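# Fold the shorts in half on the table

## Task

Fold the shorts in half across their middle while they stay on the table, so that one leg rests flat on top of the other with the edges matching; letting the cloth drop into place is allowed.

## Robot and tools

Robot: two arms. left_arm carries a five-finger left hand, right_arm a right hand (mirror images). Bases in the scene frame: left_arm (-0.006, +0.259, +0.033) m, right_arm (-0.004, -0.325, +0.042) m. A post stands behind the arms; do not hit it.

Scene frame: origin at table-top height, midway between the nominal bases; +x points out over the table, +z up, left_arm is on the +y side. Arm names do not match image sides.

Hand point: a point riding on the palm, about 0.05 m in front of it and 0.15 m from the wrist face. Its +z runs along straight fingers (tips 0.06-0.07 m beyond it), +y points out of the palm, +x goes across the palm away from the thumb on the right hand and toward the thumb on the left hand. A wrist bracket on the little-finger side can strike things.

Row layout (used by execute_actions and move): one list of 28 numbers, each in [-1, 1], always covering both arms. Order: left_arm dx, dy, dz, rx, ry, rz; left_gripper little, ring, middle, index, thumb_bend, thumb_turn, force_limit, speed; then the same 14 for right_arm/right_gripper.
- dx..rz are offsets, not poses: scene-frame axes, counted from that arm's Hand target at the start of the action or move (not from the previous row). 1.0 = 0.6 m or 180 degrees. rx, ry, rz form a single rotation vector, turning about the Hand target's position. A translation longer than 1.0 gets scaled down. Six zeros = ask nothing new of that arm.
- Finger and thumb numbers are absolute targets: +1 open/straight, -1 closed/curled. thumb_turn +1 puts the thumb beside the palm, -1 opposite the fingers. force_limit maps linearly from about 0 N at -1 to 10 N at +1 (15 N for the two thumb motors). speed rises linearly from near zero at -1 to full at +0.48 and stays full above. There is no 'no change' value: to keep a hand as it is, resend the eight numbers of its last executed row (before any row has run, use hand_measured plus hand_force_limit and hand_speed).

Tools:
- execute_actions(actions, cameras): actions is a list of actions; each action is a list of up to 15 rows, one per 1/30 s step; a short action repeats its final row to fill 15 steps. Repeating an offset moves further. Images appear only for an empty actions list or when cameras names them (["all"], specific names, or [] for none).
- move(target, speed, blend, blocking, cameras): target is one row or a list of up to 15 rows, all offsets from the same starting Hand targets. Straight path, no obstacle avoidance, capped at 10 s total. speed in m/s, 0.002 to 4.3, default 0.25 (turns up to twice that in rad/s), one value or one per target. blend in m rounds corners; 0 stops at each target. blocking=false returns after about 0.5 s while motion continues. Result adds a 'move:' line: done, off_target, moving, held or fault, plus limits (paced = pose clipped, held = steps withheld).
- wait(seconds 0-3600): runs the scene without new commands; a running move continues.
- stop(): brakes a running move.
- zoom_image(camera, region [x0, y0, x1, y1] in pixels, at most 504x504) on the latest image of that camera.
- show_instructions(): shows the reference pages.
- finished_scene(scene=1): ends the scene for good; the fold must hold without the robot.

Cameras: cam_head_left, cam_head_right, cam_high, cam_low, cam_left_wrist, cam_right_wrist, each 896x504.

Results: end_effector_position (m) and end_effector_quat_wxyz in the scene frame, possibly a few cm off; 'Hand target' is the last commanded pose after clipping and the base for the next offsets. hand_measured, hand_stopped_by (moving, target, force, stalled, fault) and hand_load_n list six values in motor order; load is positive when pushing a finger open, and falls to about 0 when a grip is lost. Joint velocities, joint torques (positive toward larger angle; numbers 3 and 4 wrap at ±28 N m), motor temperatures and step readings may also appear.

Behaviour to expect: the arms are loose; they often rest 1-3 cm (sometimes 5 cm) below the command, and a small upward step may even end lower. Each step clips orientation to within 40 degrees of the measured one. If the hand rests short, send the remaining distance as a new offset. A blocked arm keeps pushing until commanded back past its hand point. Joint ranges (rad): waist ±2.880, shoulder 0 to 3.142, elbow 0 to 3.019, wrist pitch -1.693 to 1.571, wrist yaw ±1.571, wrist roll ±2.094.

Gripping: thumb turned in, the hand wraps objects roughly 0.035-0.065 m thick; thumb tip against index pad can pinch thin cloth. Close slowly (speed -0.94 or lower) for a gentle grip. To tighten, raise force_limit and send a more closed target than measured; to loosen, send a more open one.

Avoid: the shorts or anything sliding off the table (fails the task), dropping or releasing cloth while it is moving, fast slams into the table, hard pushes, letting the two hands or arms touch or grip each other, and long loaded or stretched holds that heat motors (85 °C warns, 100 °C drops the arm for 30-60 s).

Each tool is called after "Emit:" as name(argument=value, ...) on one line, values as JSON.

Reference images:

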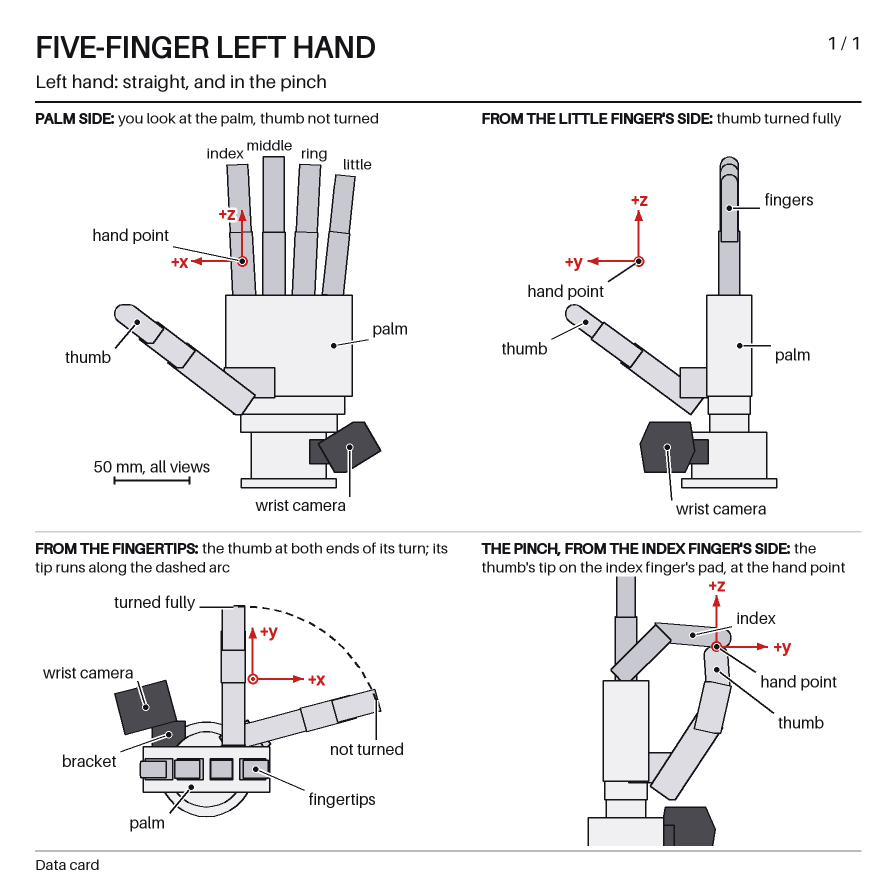

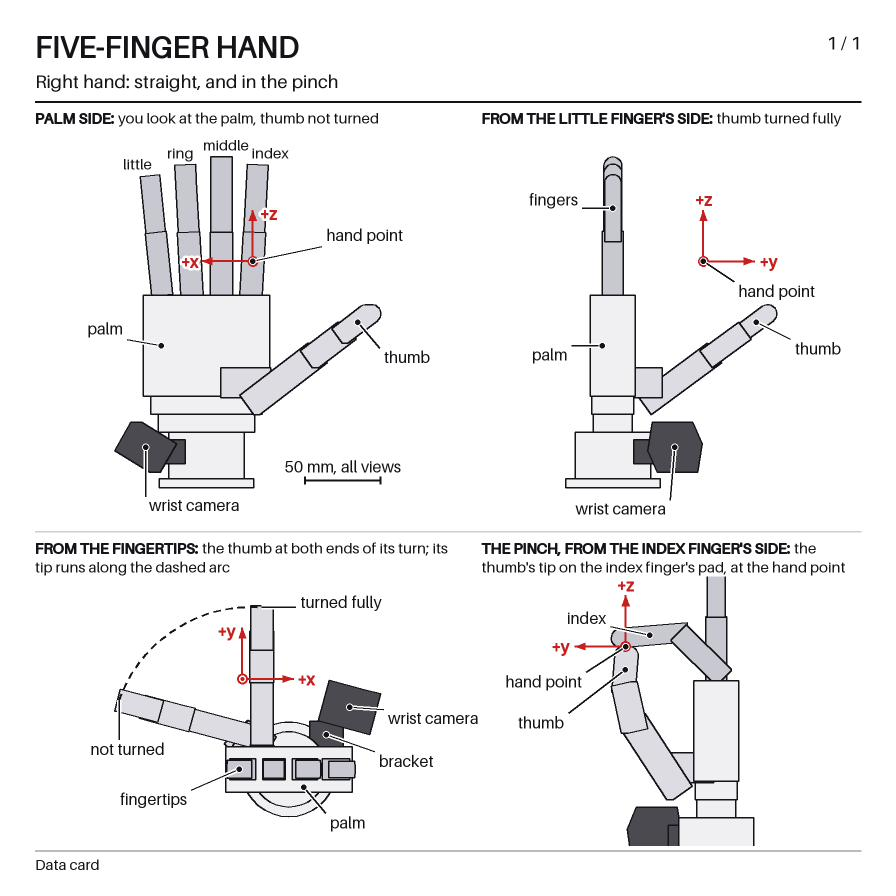

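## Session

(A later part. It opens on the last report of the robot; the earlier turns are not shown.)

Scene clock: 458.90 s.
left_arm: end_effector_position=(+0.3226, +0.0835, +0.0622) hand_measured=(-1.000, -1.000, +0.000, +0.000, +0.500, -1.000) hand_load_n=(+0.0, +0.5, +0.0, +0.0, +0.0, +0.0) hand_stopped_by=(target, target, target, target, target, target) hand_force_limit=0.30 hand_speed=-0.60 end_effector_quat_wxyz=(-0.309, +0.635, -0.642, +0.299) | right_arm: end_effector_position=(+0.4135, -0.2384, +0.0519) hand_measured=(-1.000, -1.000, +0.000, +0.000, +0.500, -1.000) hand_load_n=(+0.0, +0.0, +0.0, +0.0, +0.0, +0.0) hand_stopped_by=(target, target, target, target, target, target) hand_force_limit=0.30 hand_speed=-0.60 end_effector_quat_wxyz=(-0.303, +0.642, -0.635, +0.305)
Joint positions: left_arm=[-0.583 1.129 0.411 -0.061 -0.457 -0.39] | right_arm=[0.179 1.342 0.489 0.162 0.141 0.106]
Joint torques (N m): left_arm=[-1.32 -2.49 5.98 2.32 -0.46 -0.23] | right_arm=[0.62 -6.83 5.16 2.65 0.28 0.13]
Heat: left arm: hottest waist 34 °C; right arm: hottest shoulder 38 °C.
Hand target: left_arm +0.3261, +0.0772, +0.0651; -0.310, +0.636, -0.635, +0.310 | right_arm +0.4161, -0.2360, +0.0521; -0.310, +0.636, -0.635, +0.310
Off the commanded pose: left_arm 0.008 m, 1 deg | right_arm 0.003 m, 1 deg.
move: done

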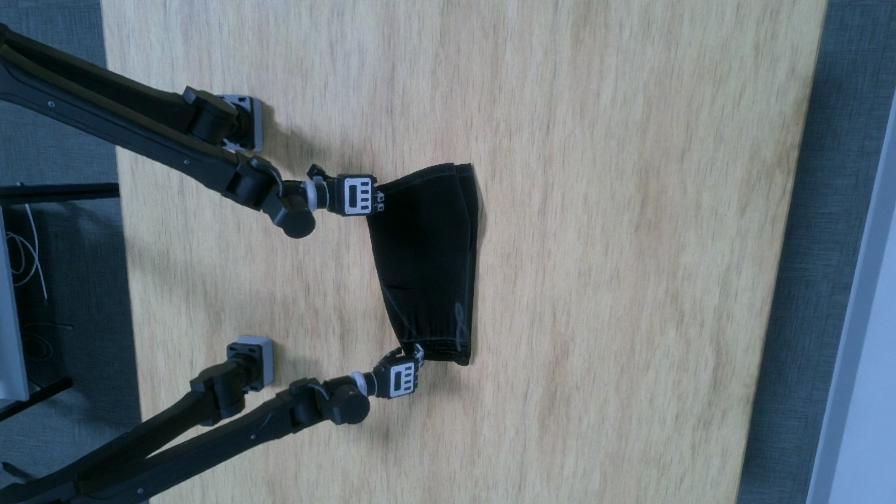

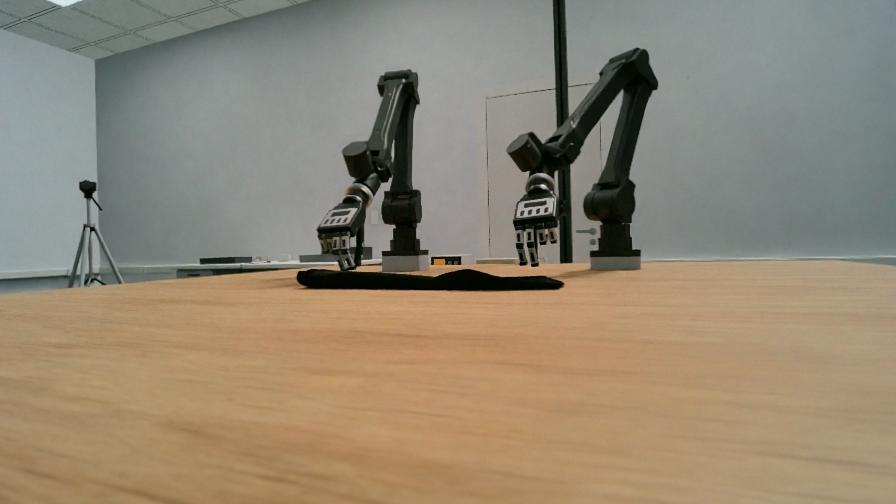

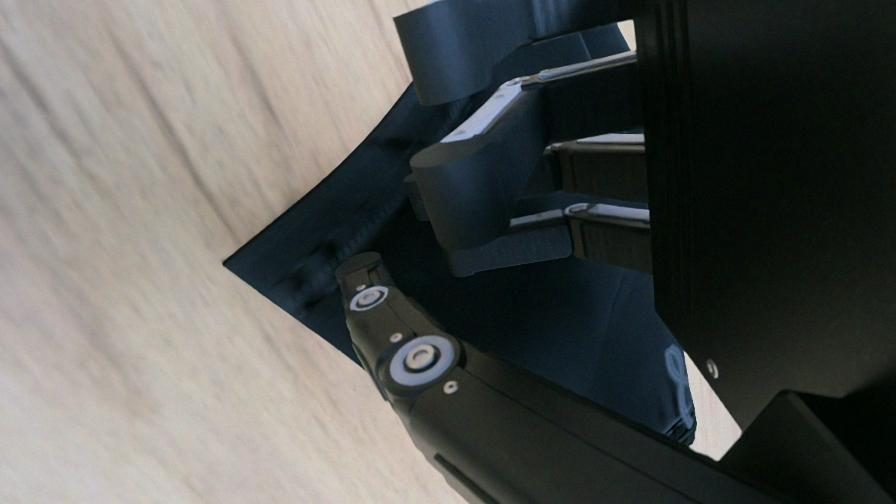

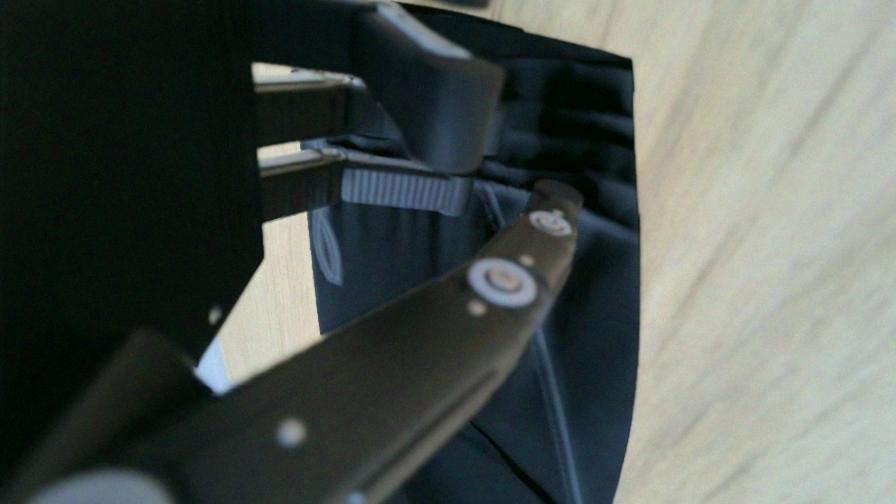

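Emit:
move(target=[[0.0, 0.0, -0.032, 0,0,0, -1,-1,0.0,0.0,0.5,-1, 0.3,-0.6, 0.0,0.0,-0.027, 0,0,0, -1,-1,0.0,0.0,0.5,-1, 0.3,-0.6]], speed=0.06, cameras=["cam_high","cam_low","cam_left_wrist","cam_right_wrist"])

Scene clock: 474.57 s.
left_arm: end_effector_position=(+0.3233, +0.0830, +0.0441) hand_measured=(-1.000, -1.000, +0.000, +0.000, +0.500, -1.000) hand_load_n=(+0.0, +0.0, +0.0, +0.0, +0.0, +0.0) hand_stopped_by=(target, target, target, target, target, target) hand_force_limit=0.30 hand_speed=-0.60 end_effector_quat_wxyz=(-0.309, +0.635, -0.641, +0.300) | right_arm: end_effector_position=(+0.4139, -0.2383, +0.0366) hand_measured=(-1.000, -1.000, +0.000, +0.000, +0.500, -1.000) hand_load_n=(+0.0, +0.0, +0.0, +0.0, +0.0, +0.0) hand_stopped_by=(target, target, target, target, target, target) hand_force_limit=0.30 hand_speed=-0.60 end_effector_quat_wxyz=(-0.303, +0.642, -0.635, +0.305)
Joint positions: left_arm=[-0.583 1.191 0.385 0.029 -0.457 -0.39] | right_arm=[0.179 1.394 0.473 0.231 0.141 0.106]
Joint torques (N m): left_arm=[-1.32 -2.84 5.53 2.32 -0.47 -0.23] | right_arm=[0.91 -7 4.62 2.61 0.3 0.11]
Heat: left arm: hottest waist 34 °C; right arm: hottest shoulder 38 °C.
Hand target: left_arm +0.3260, +0.0772, +0.0458; -0.310, +0.636, -0.635, +0.310 | right_arm +0.4161, -0.2360, +0.0359; -0.310, +0.636, -0.635, +0.310
Off the commanded pose: left_arm 0.007 m, 1 deg | right_arm 0.003 m, 1 deg.
move: done

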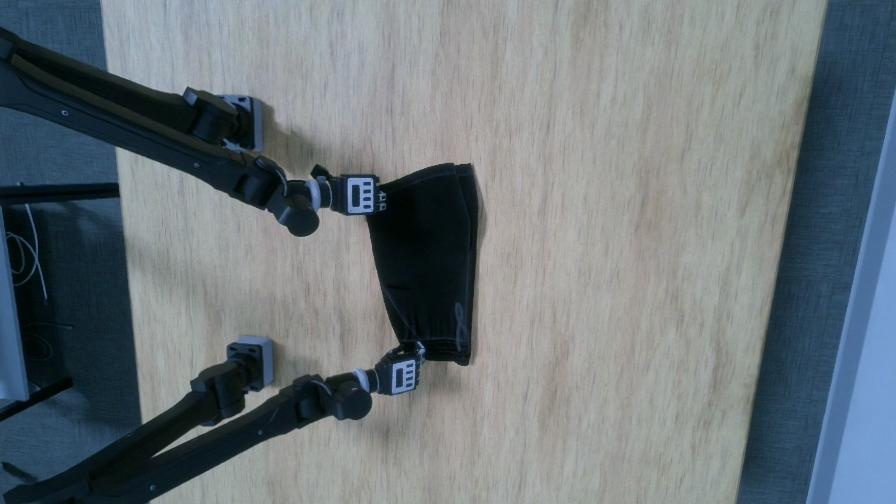

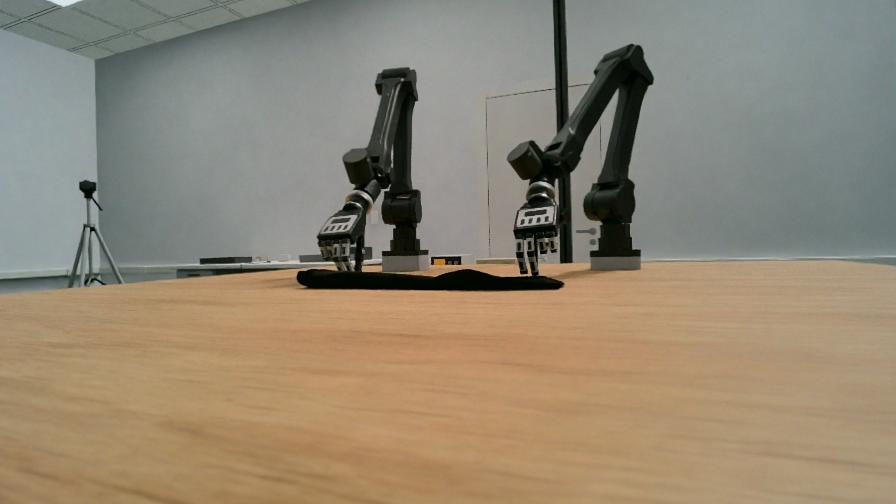

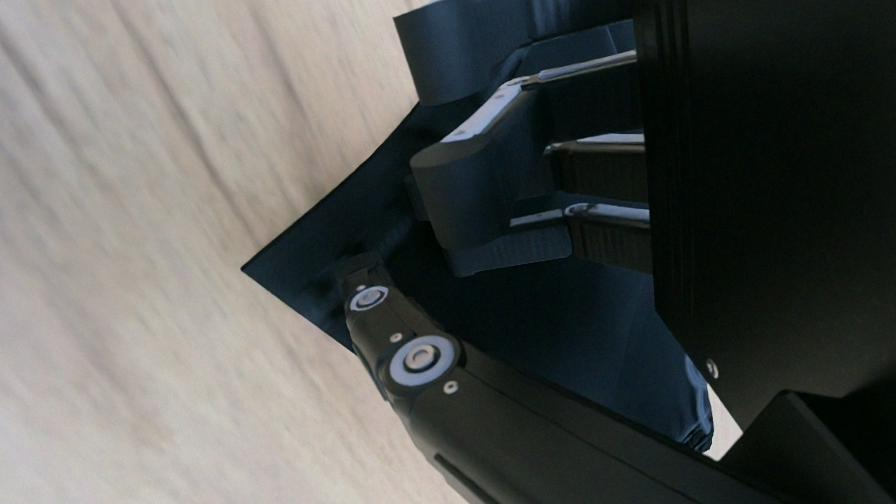

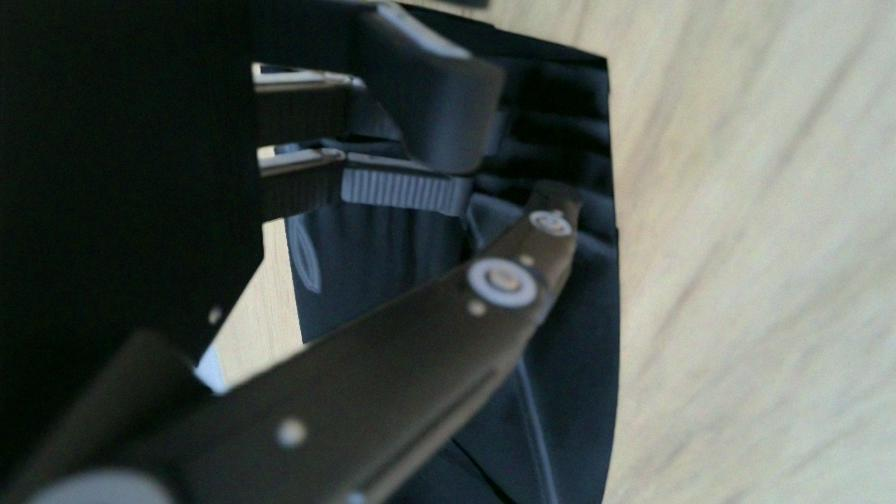

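Emit:
move(target=[[-0.030, 0.003, 0.012, 0,0,0, -1,-1,0.0,0.0,0.5,-1, 0.3,-0.6, -0.014,0.0,0.012, 0,0,0, -1,-1,0.0,0.0,0.5,-1, 0.3,-0.6],[-0.030, 0.003, -0.02, 0,0,0, -1,-1,0.0,0.0,0.5,-1, 0.3,-0.6, -0.014,0.0,-0.016, 0,0,0, -1,-1,0.0,0.0,0.5,-1, 0.3,-0.6]], speed=0.06, cameras=["cam_high","cam_low","cam_left_wrist","cam_right_wrist"])

Scene clock: 482.70 s.
left_arm: end_effector_position=(+0.3098, +0.0840, +0.0384) hand_measured=(-1.000, -1.000, +0.000, +0.000, +0.500, -1.000) hand_load_n=(+0.0, +0.0, -3.5, +0.0, +0.0, +0.0) hand_stopped_by=(target, target, target, target, target, target) hand_force_limit=0.30 hand_speed=-0.60 end_effector_quat_wxyz=(-0.314, +0.633, -0.638, +0.306) | right_arm: end_effector_position=(+0.4099, -0.2395, +0.0327) hand_measured=(-1.000, -1.000, +0.000, +0.000, +0.500, -1.000) hand_load_n=(+0.0, +0.0, -1.0, +0.0, +0.0, +0.0) hand_stopped_by=(target, target, target, target, target, target) hand_force_limit=0.30 hand_speed=-0.60 end_effector_quat_wxyz=(-0.309, +0.637, -0.634, +0.311)
Joint positions: left_arm=[-0.616 1.171 0.341 0.058 -0.488 -0.412] | right_arm=[0.18 1.397 0.447 0.277 0.146 0.11]
Joint torques (N m): left_arm=[-1.38 -1.55 4.94 2.28 -0.32 -0.21] | right_arm=[0.79 -6.83 4.25 2.61 0.26 0.12]
Heat: left arm: hottest waist 34 °C; right arm: hottest shoulder 38 °C.
Hand target: left_arm +0.3080, +0.0791, +0.0337; -0.310, +0.636, -0.636, +0.310 | right_arm +0.4077, -0.2360, +0.0264; -0.310, +0.636, -0.635, +0.310
Off the commanded pose: left_arm 0.007 m, 1 deg | right_arm 0.008 m, 0 deg.
move: done

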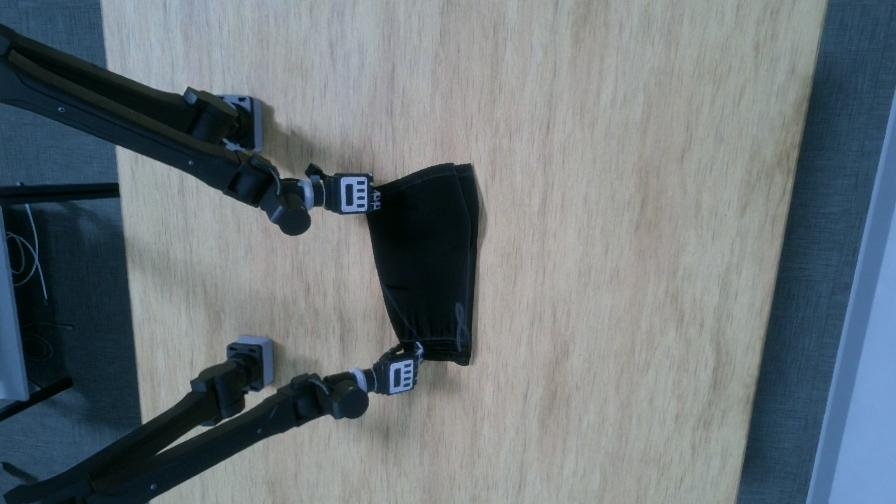

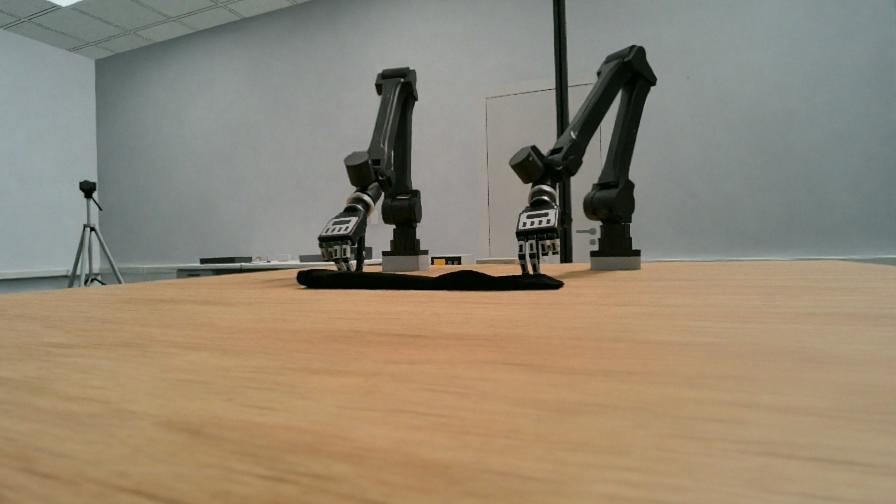

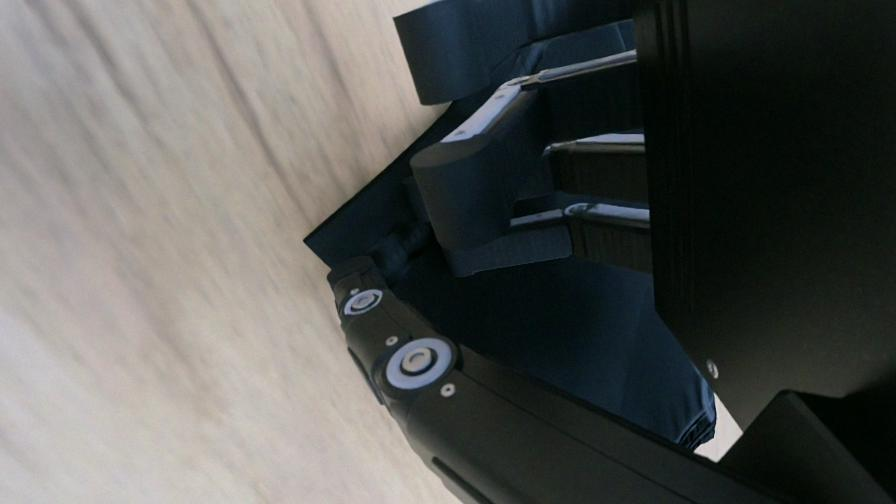

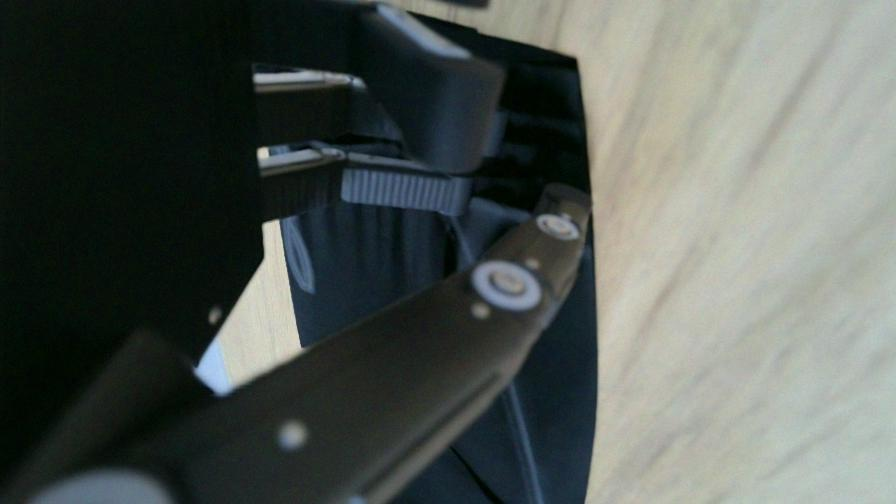

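Emit:
move(target=[[0,0,-0.010,0,0,0,-1,-1,-0.1,-0.1,0.4,-1,0.2,-0.7,0,0,-0.010,0,0,0,-1,-1,-0.1,-0.1,0.4,-1,0.2,-0.7],[0,0,-0.015,0,0,0,-1,-1,-0.25,-0.25,0.25,-1,0.2,-0.7,0,0,-0.015,0,0,0,-1,-1,-0.25,-0.25,0.25,-1,0.2,-0.7]], speed=0.06, cameras=["cam_left_wrist","cam_right_wrist","cam_high"])

Scene clock: 498.07 s.
left_arm: end_effector_position=(+0.3114, +0.0828, +0.0297) hand_measured=(-1.000, -1.000, -0.250, -0.250, +0.252, -1.000) hand_load_n=(+0.0, +0.0, +0.0, +0.0, +3.5, +0.0) hand_stopped_by=(target, target, target, target, target, target) hand_force_limit=0.20 hand_speed=-0.70 end_effector_quat_wxyz=(-0.313, +0.636, -0.634, +0.309) | right_arm: end_effector_position=(+0.4113, -0.2395, +0.0236) hand_measured=(-1.000, -1.000, -0.250, -0.250, +0.254, -1.000) hand_load_n=(+0.5, +0.0, +0.0, +0.0, +4.5, +1.0) hand_stopped_by=(target, target, target, target, target, target) hand_force_limit=0.20 hand_speed=-0.70 end_effector_quat_wxyz=(-0.310, +0.636, -0.634, +0.312)
Joint positions: left_arm=[-0.616 1.211 0.332 0.112 -0.49 -0.421] | right_arm=[0.18 1.434 0.441 0.325 0.147 0.111]
Joint torques (N m): left_arm=[-1.26 -1.9 4.66 2.04 -0.23 -0.2] | right_arm=[0.91 -6.77 4.07 2.29 0.18 0.07]
Heat: left arm: hottest waist 34 °C; right arm: hottest shoulder 37 °C.
Hand target: left_arm +0.3080, +0.0791, +0.0248; -0.310, +0.636, -0.635, +0.310 | right_arm +0.4076, -0.2360, +0.0172; -0.310, +0.636, -0.635, +0.310
Off the commanded pose: left_arm 0.007 m, 0 deg | right_arm 0.008 m, 0 deg.
move: done; target 2's new numbers were sent with right_arm's hand 0.013 m and 1 deg from that target
Images, in order (width x height): cam_high 896x504, cam_left_wrist 896x504, cam_right_wrist 896x504.

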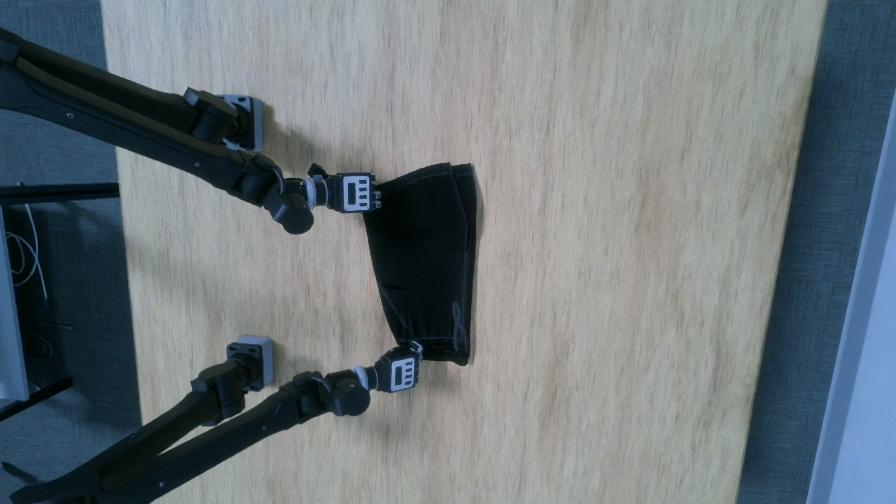

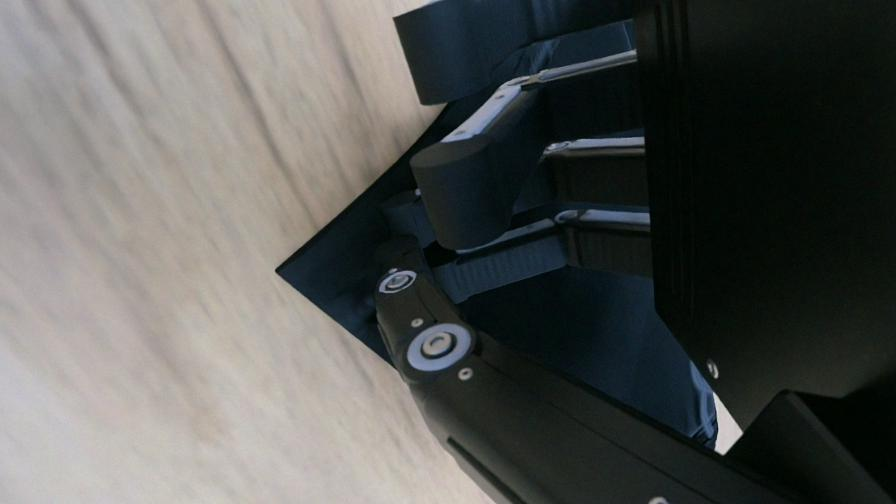

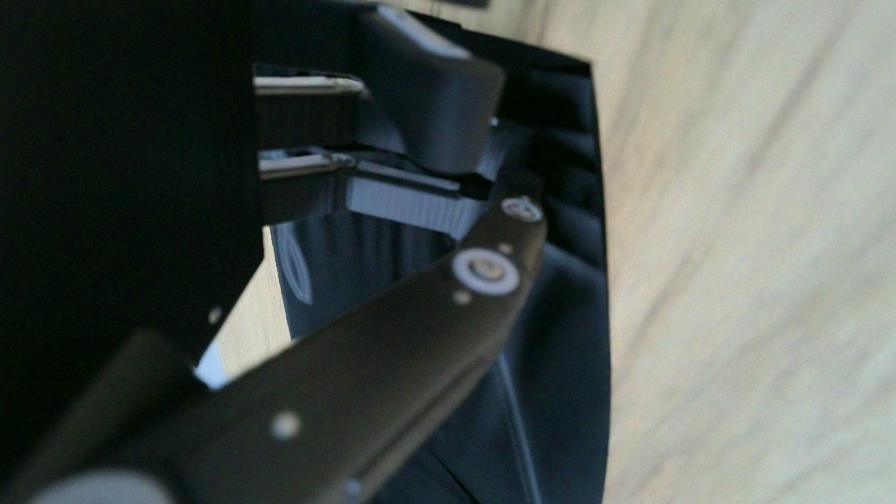

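Emit:
move(target=[0,0,0,0,0,0,-1,-1,-0.5,-0.5,0.05,-1,0.3,-0.75,0,0,0,0,0,0,-1,-1,-0.5,-0.5,0.05,-1,0.3,-0.75], speed=0.06, cameras=["cam_left_wrist","cam_right_wrist"])

Scene clock: 500.23 s.
left_arm: end_effector_position=(+0.3114, +0.0828, +0.0297) hand_measured=(-1.000, -1.000, -0.314, -0.360, +0.212, -1.000) hand_load_n=(+0.0, +0.0, +12.0, +10.5, +11.0, +0.5) hand_stopped_by=(target, target, force, force, force, target) hand_force_limit=0.30 hand_speed=-0.75 end_effector_quat_wxyz=(-0.313, +0.636, -0.634, +0.309) | right_arm: end_effector_position=(+0.4113, -0.2395, +0.0236) hand_measured=(-1.000, -1.000, -0.292, -0.338, +0.224, -1.000) hand_load_n=(+0.0, +0.0, +8.0, +7.5, +11.5, +1.0) hand_stopped_by=(target, target, force, force, force, target) hand_force_limit=0.30 hand_speed=-0.75 end_effector_quat_wxyz=(-0.310, +0.636, -0.634, +0.312)
Joint positions: left_arm=[-0.616 1.211 0.332 0.112 -0.49 -0.421] | right_arm=[0.18 1.434 0.441 0.325 0.147 0.111]
Joint torques (N m): left_arm=[-1.38 -1.85 4.66 1.98 -0.23 -0.19] | right_arm=[1.61 -6.83 3.93 2.22 0.16 0.08]
Heat: left arm: hottest waist 34 °C; right arm: hottest shoulder 37 °C.
Hand target: left_arm +0.3080, +0.0791, +0.0248; -0.310, +0.636, -0.635, +0.310 | right_arm +0.4076, -0.2360, +0.0172; -0.310, +0.636, -0.635, +0.310
Off the commanded pose: left_arm 0.007 m, 0 deg | right_arm 0.008 m, 0 deg.
move: done

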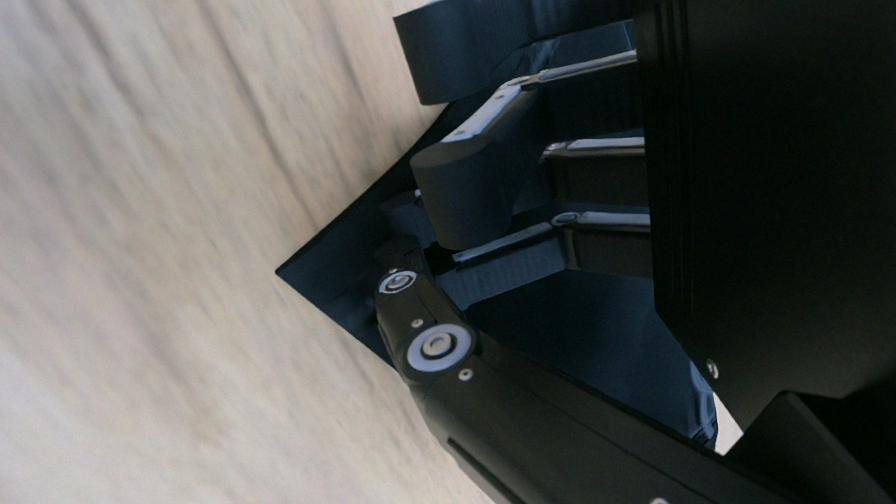

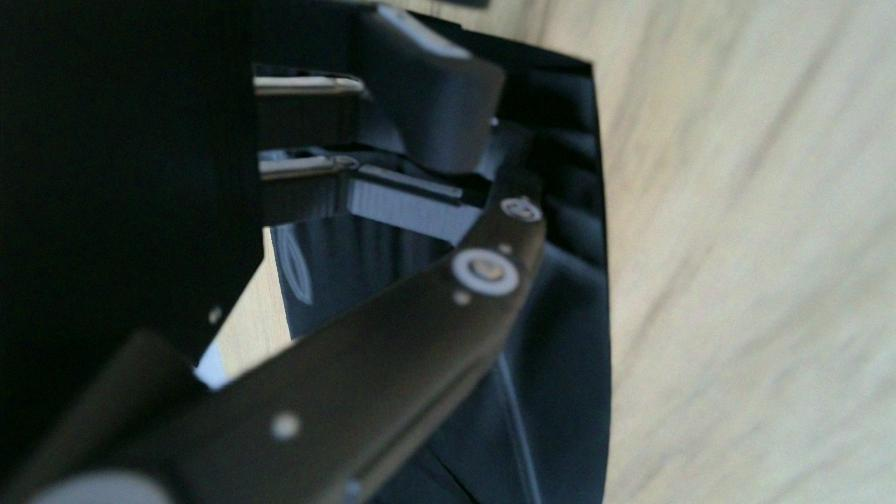

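Emit:
move(target=[0,0,0.15,0,0,0,-1,-1,-0.5,-0.5,0.05,-1,0.3,-0.75,0,0,0.15,0,0,0,-1,-1,-0.5,-0.5,0.05,-1,0.3,-0.75], speed=0.1, cameras=["all"])

Scene clock: 503.50 s.
left_arm: end_effector_position=(+0.2998, +0.0912, +0.0972) hand_measured=(-1.000, -1.000, -0.314, -0.360, +0.212, -1.000) hand_load_n=(+0.0, +0.0, +12.0, +10.5, +11.0, +0.5) hand_stopped_by=(target, target, force, force, force, target) hand_force_limit=0.30 hand_speed=-0.75 end_effector_quat_wxyz=(-0.311, +0.637, -0.642, +0.292) | right_arm: end_effector_position=(+0.3934, -0.2427, +0.0903) hand_measured=(-1.000, -1.000, -0.292, -0.338, +0.224, -1.000) hand_load_n=(+0.0, +0.0, +8.5, +7.5, +11.5, +1.0) hand_stopped_by=(target, target, force, force, force, target) hand_force_limit=0.30 hand_speed=-0.75 end_effector_quat_wxyz=(-0.298, +0.642, -0.638, +0.304)
Joint positions: left_arm=[-0.616 0.956 0.433 -0.282 -0.49 -0.421] | right_arm=[0.181 1.17 0.495 -0.026 0.147 0.111]
Joint torques (N m): left_arm=[-1.32 -2.02 8.95 1.14 -0.22 -0.2] | right_arm=[0.73 -6.07 9.16 1.06 0.2 0.13]
Heat: left arm: hottest waist 34 °C; right arm: hottest shoulder 37 °C.
Hand target: left_arm +0.3080, +0.0791, +0.1148; -0.310, +0.636, -0.635, +0.310 | right_arm +0.4076, -0.2359, +0.1073; -0.310, +0.636, -0.635, +0.310
Off the commanded pose: left_arm 0.023 m, 2 deg | right_arm 0.023 m, 2 deg.
move: off_target (left_arm, right_arm)

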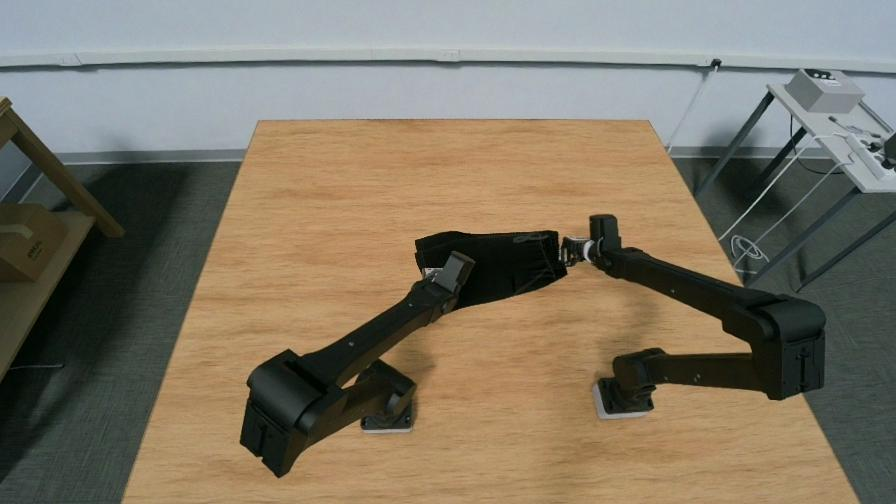

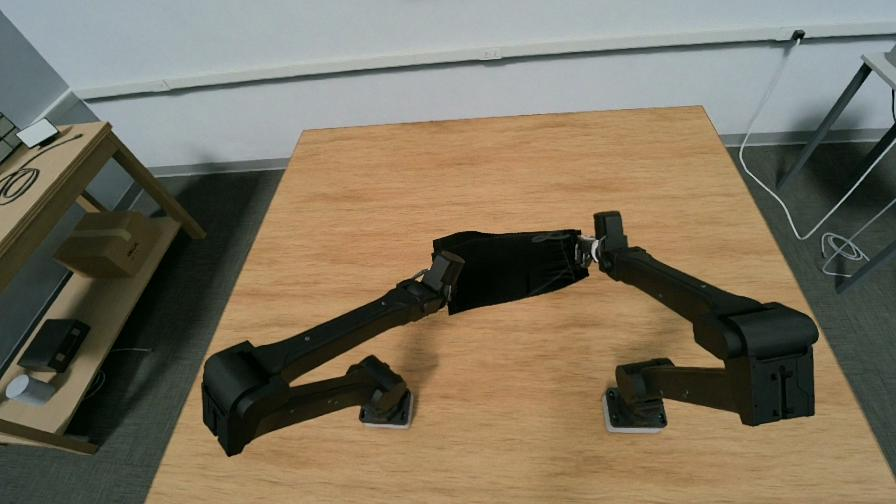

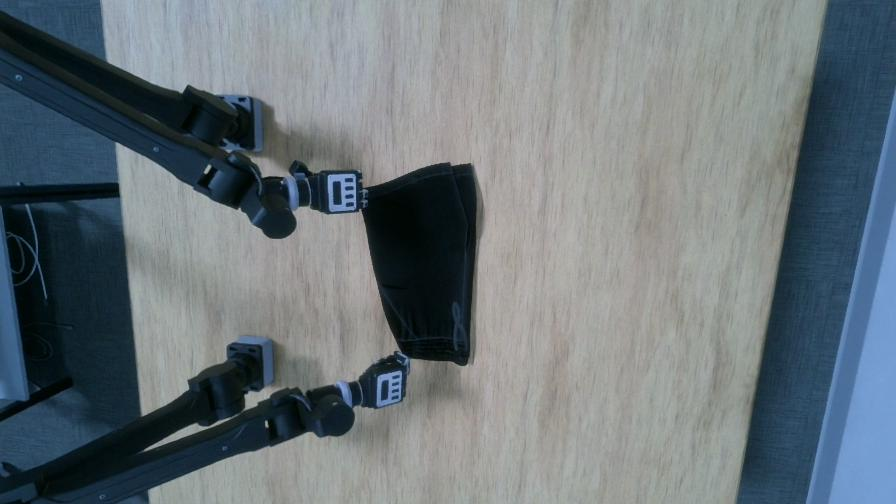

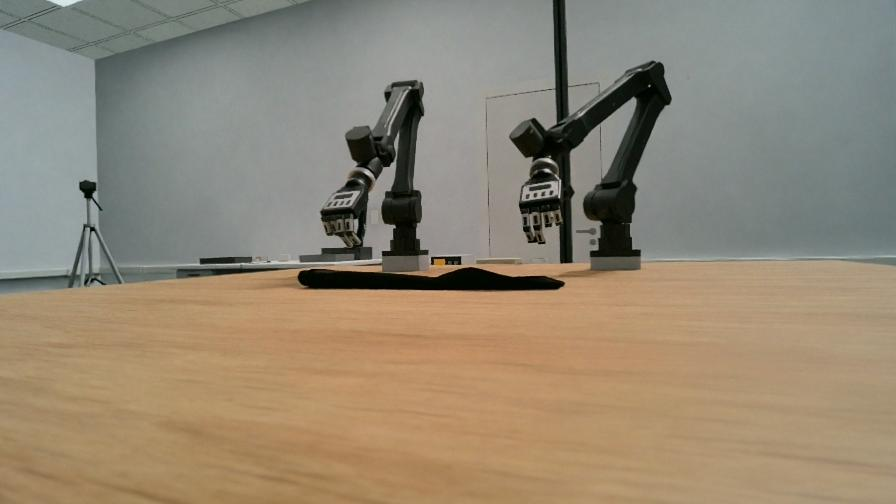

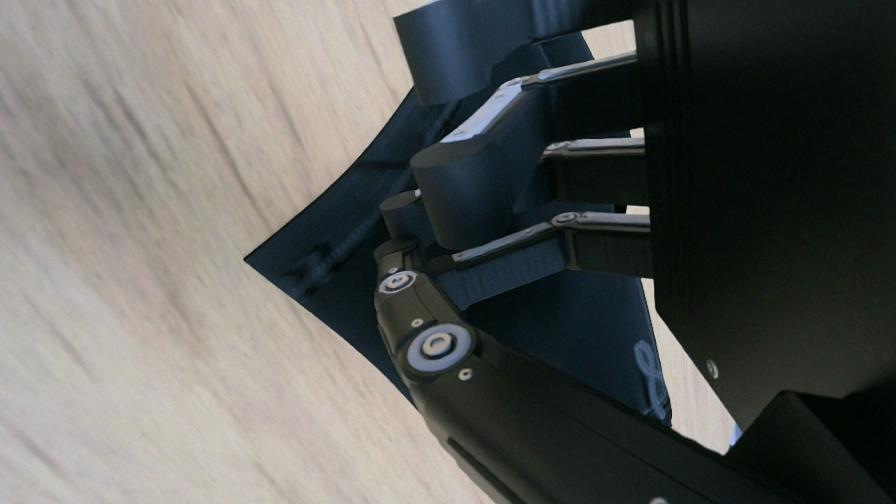

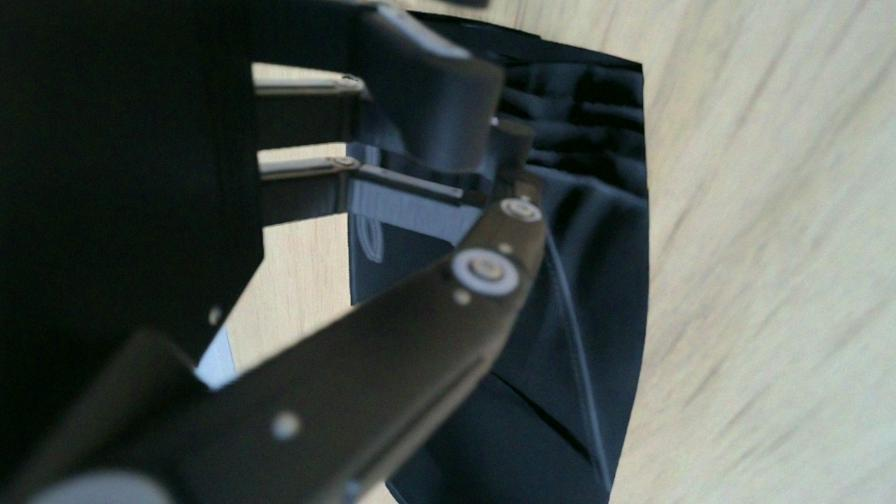

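Emit:
move(target=[[0,0,0,0,0,0,-1,-1,0.0,0.0,0.5,-1,0.3,-0.5,0,0,0,0,0,0,-1,-1,0.0,0.0,0.5,-1,0.3,-0.5],[0,0,-0.135,0,0,0,-1,-1,0.0,0.0,0.5,-1,0.3,-0.5,0,0,-0.135,0,0,0,-1,-1,0.0,0.0,0.5,-1,0.3,-0.5]], speed=0.08, cameras=["cam_left_wrist","cam_right_wrist"])

Scene clock: 517.33 s.
left_arm: end_effector_position=(+0.3109, +0.0835, +0.0396) hand_measured=(-1.000, -1.000, +0.000, +0.000, +0.500, -1.000) hand_load_n=(+0.5, +0.0, -3.0, +0.0, +0.0, +0.0) hand_stopped_by=(target, target, target, target, target, target) hand_force_limit=0.30 hand_speed=-0.50 end_effector_quat_wxyz=(-0.315, +0.634, -0.636, +0.308) | right_arm: end_effector_position=(+0.4102, -0.2397, +0.0328) hand_measured=(-1.000, -1.000, +0.000, +0.000, +0.500, -1.000) hand_load_n=(+0.0, +0.0, -1.0, +0.0, +0.0, +0.0) hand_stopped_by=(target, target, target, target, target, target) hand_force_limit=0.30 hand_speed=-0.50 end_effector_quat_wxyz=(-0.308, +0.637, -0.634, +0.312)
Joint positions: left_arm=[-0.616 1.17 0.343 0.06 -0.49 -0.413] | right_arm=[0.181 1.397 0.448 0.277 0.147 0.108]
Joint torques (N m): left_arm=[-1.55 -1.32 4.92 2.26 -0.23 -0.2] | right_arm=[1.38 -5.89 4.16 2.37 0.21 0.1]
Heat: left arm: hottest waist 34 °C; right arm: hottest shoulder 37 °C.
Hand target: left_arm +0.3081, +0.0790, +0.0338; -0.310, +0.636, -0.635, +0.310 | right_arm +0.4076, -0.2360, +0.0263; -0.310, +0.636, -0.635, +0.310
Off the commanded pose: left_arm 0.008 m, 1 deg | right_arm 0.008 m, 0 deg.
move: done

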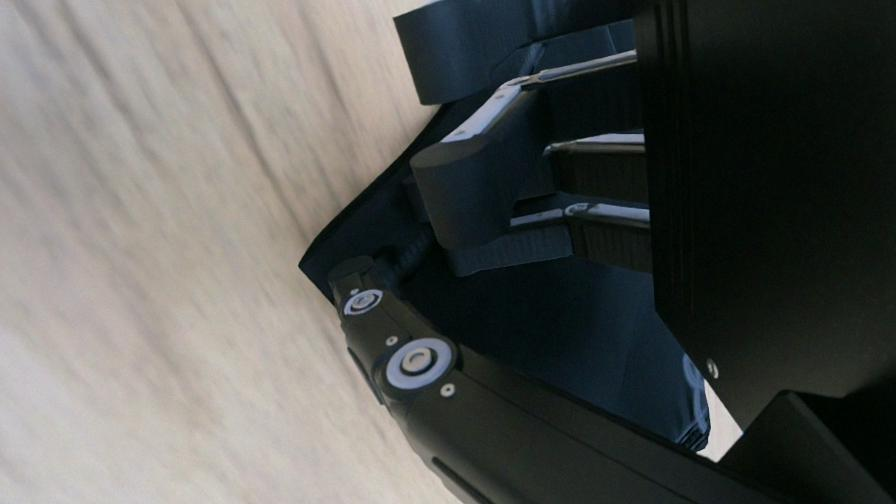

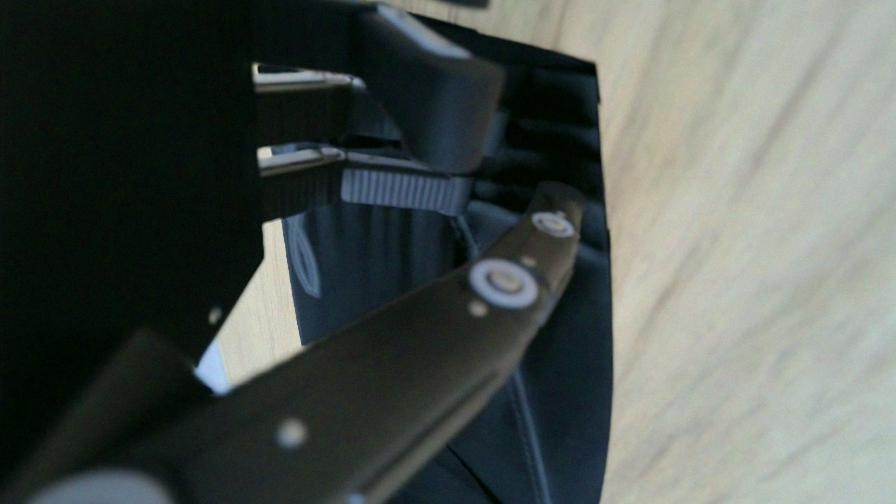

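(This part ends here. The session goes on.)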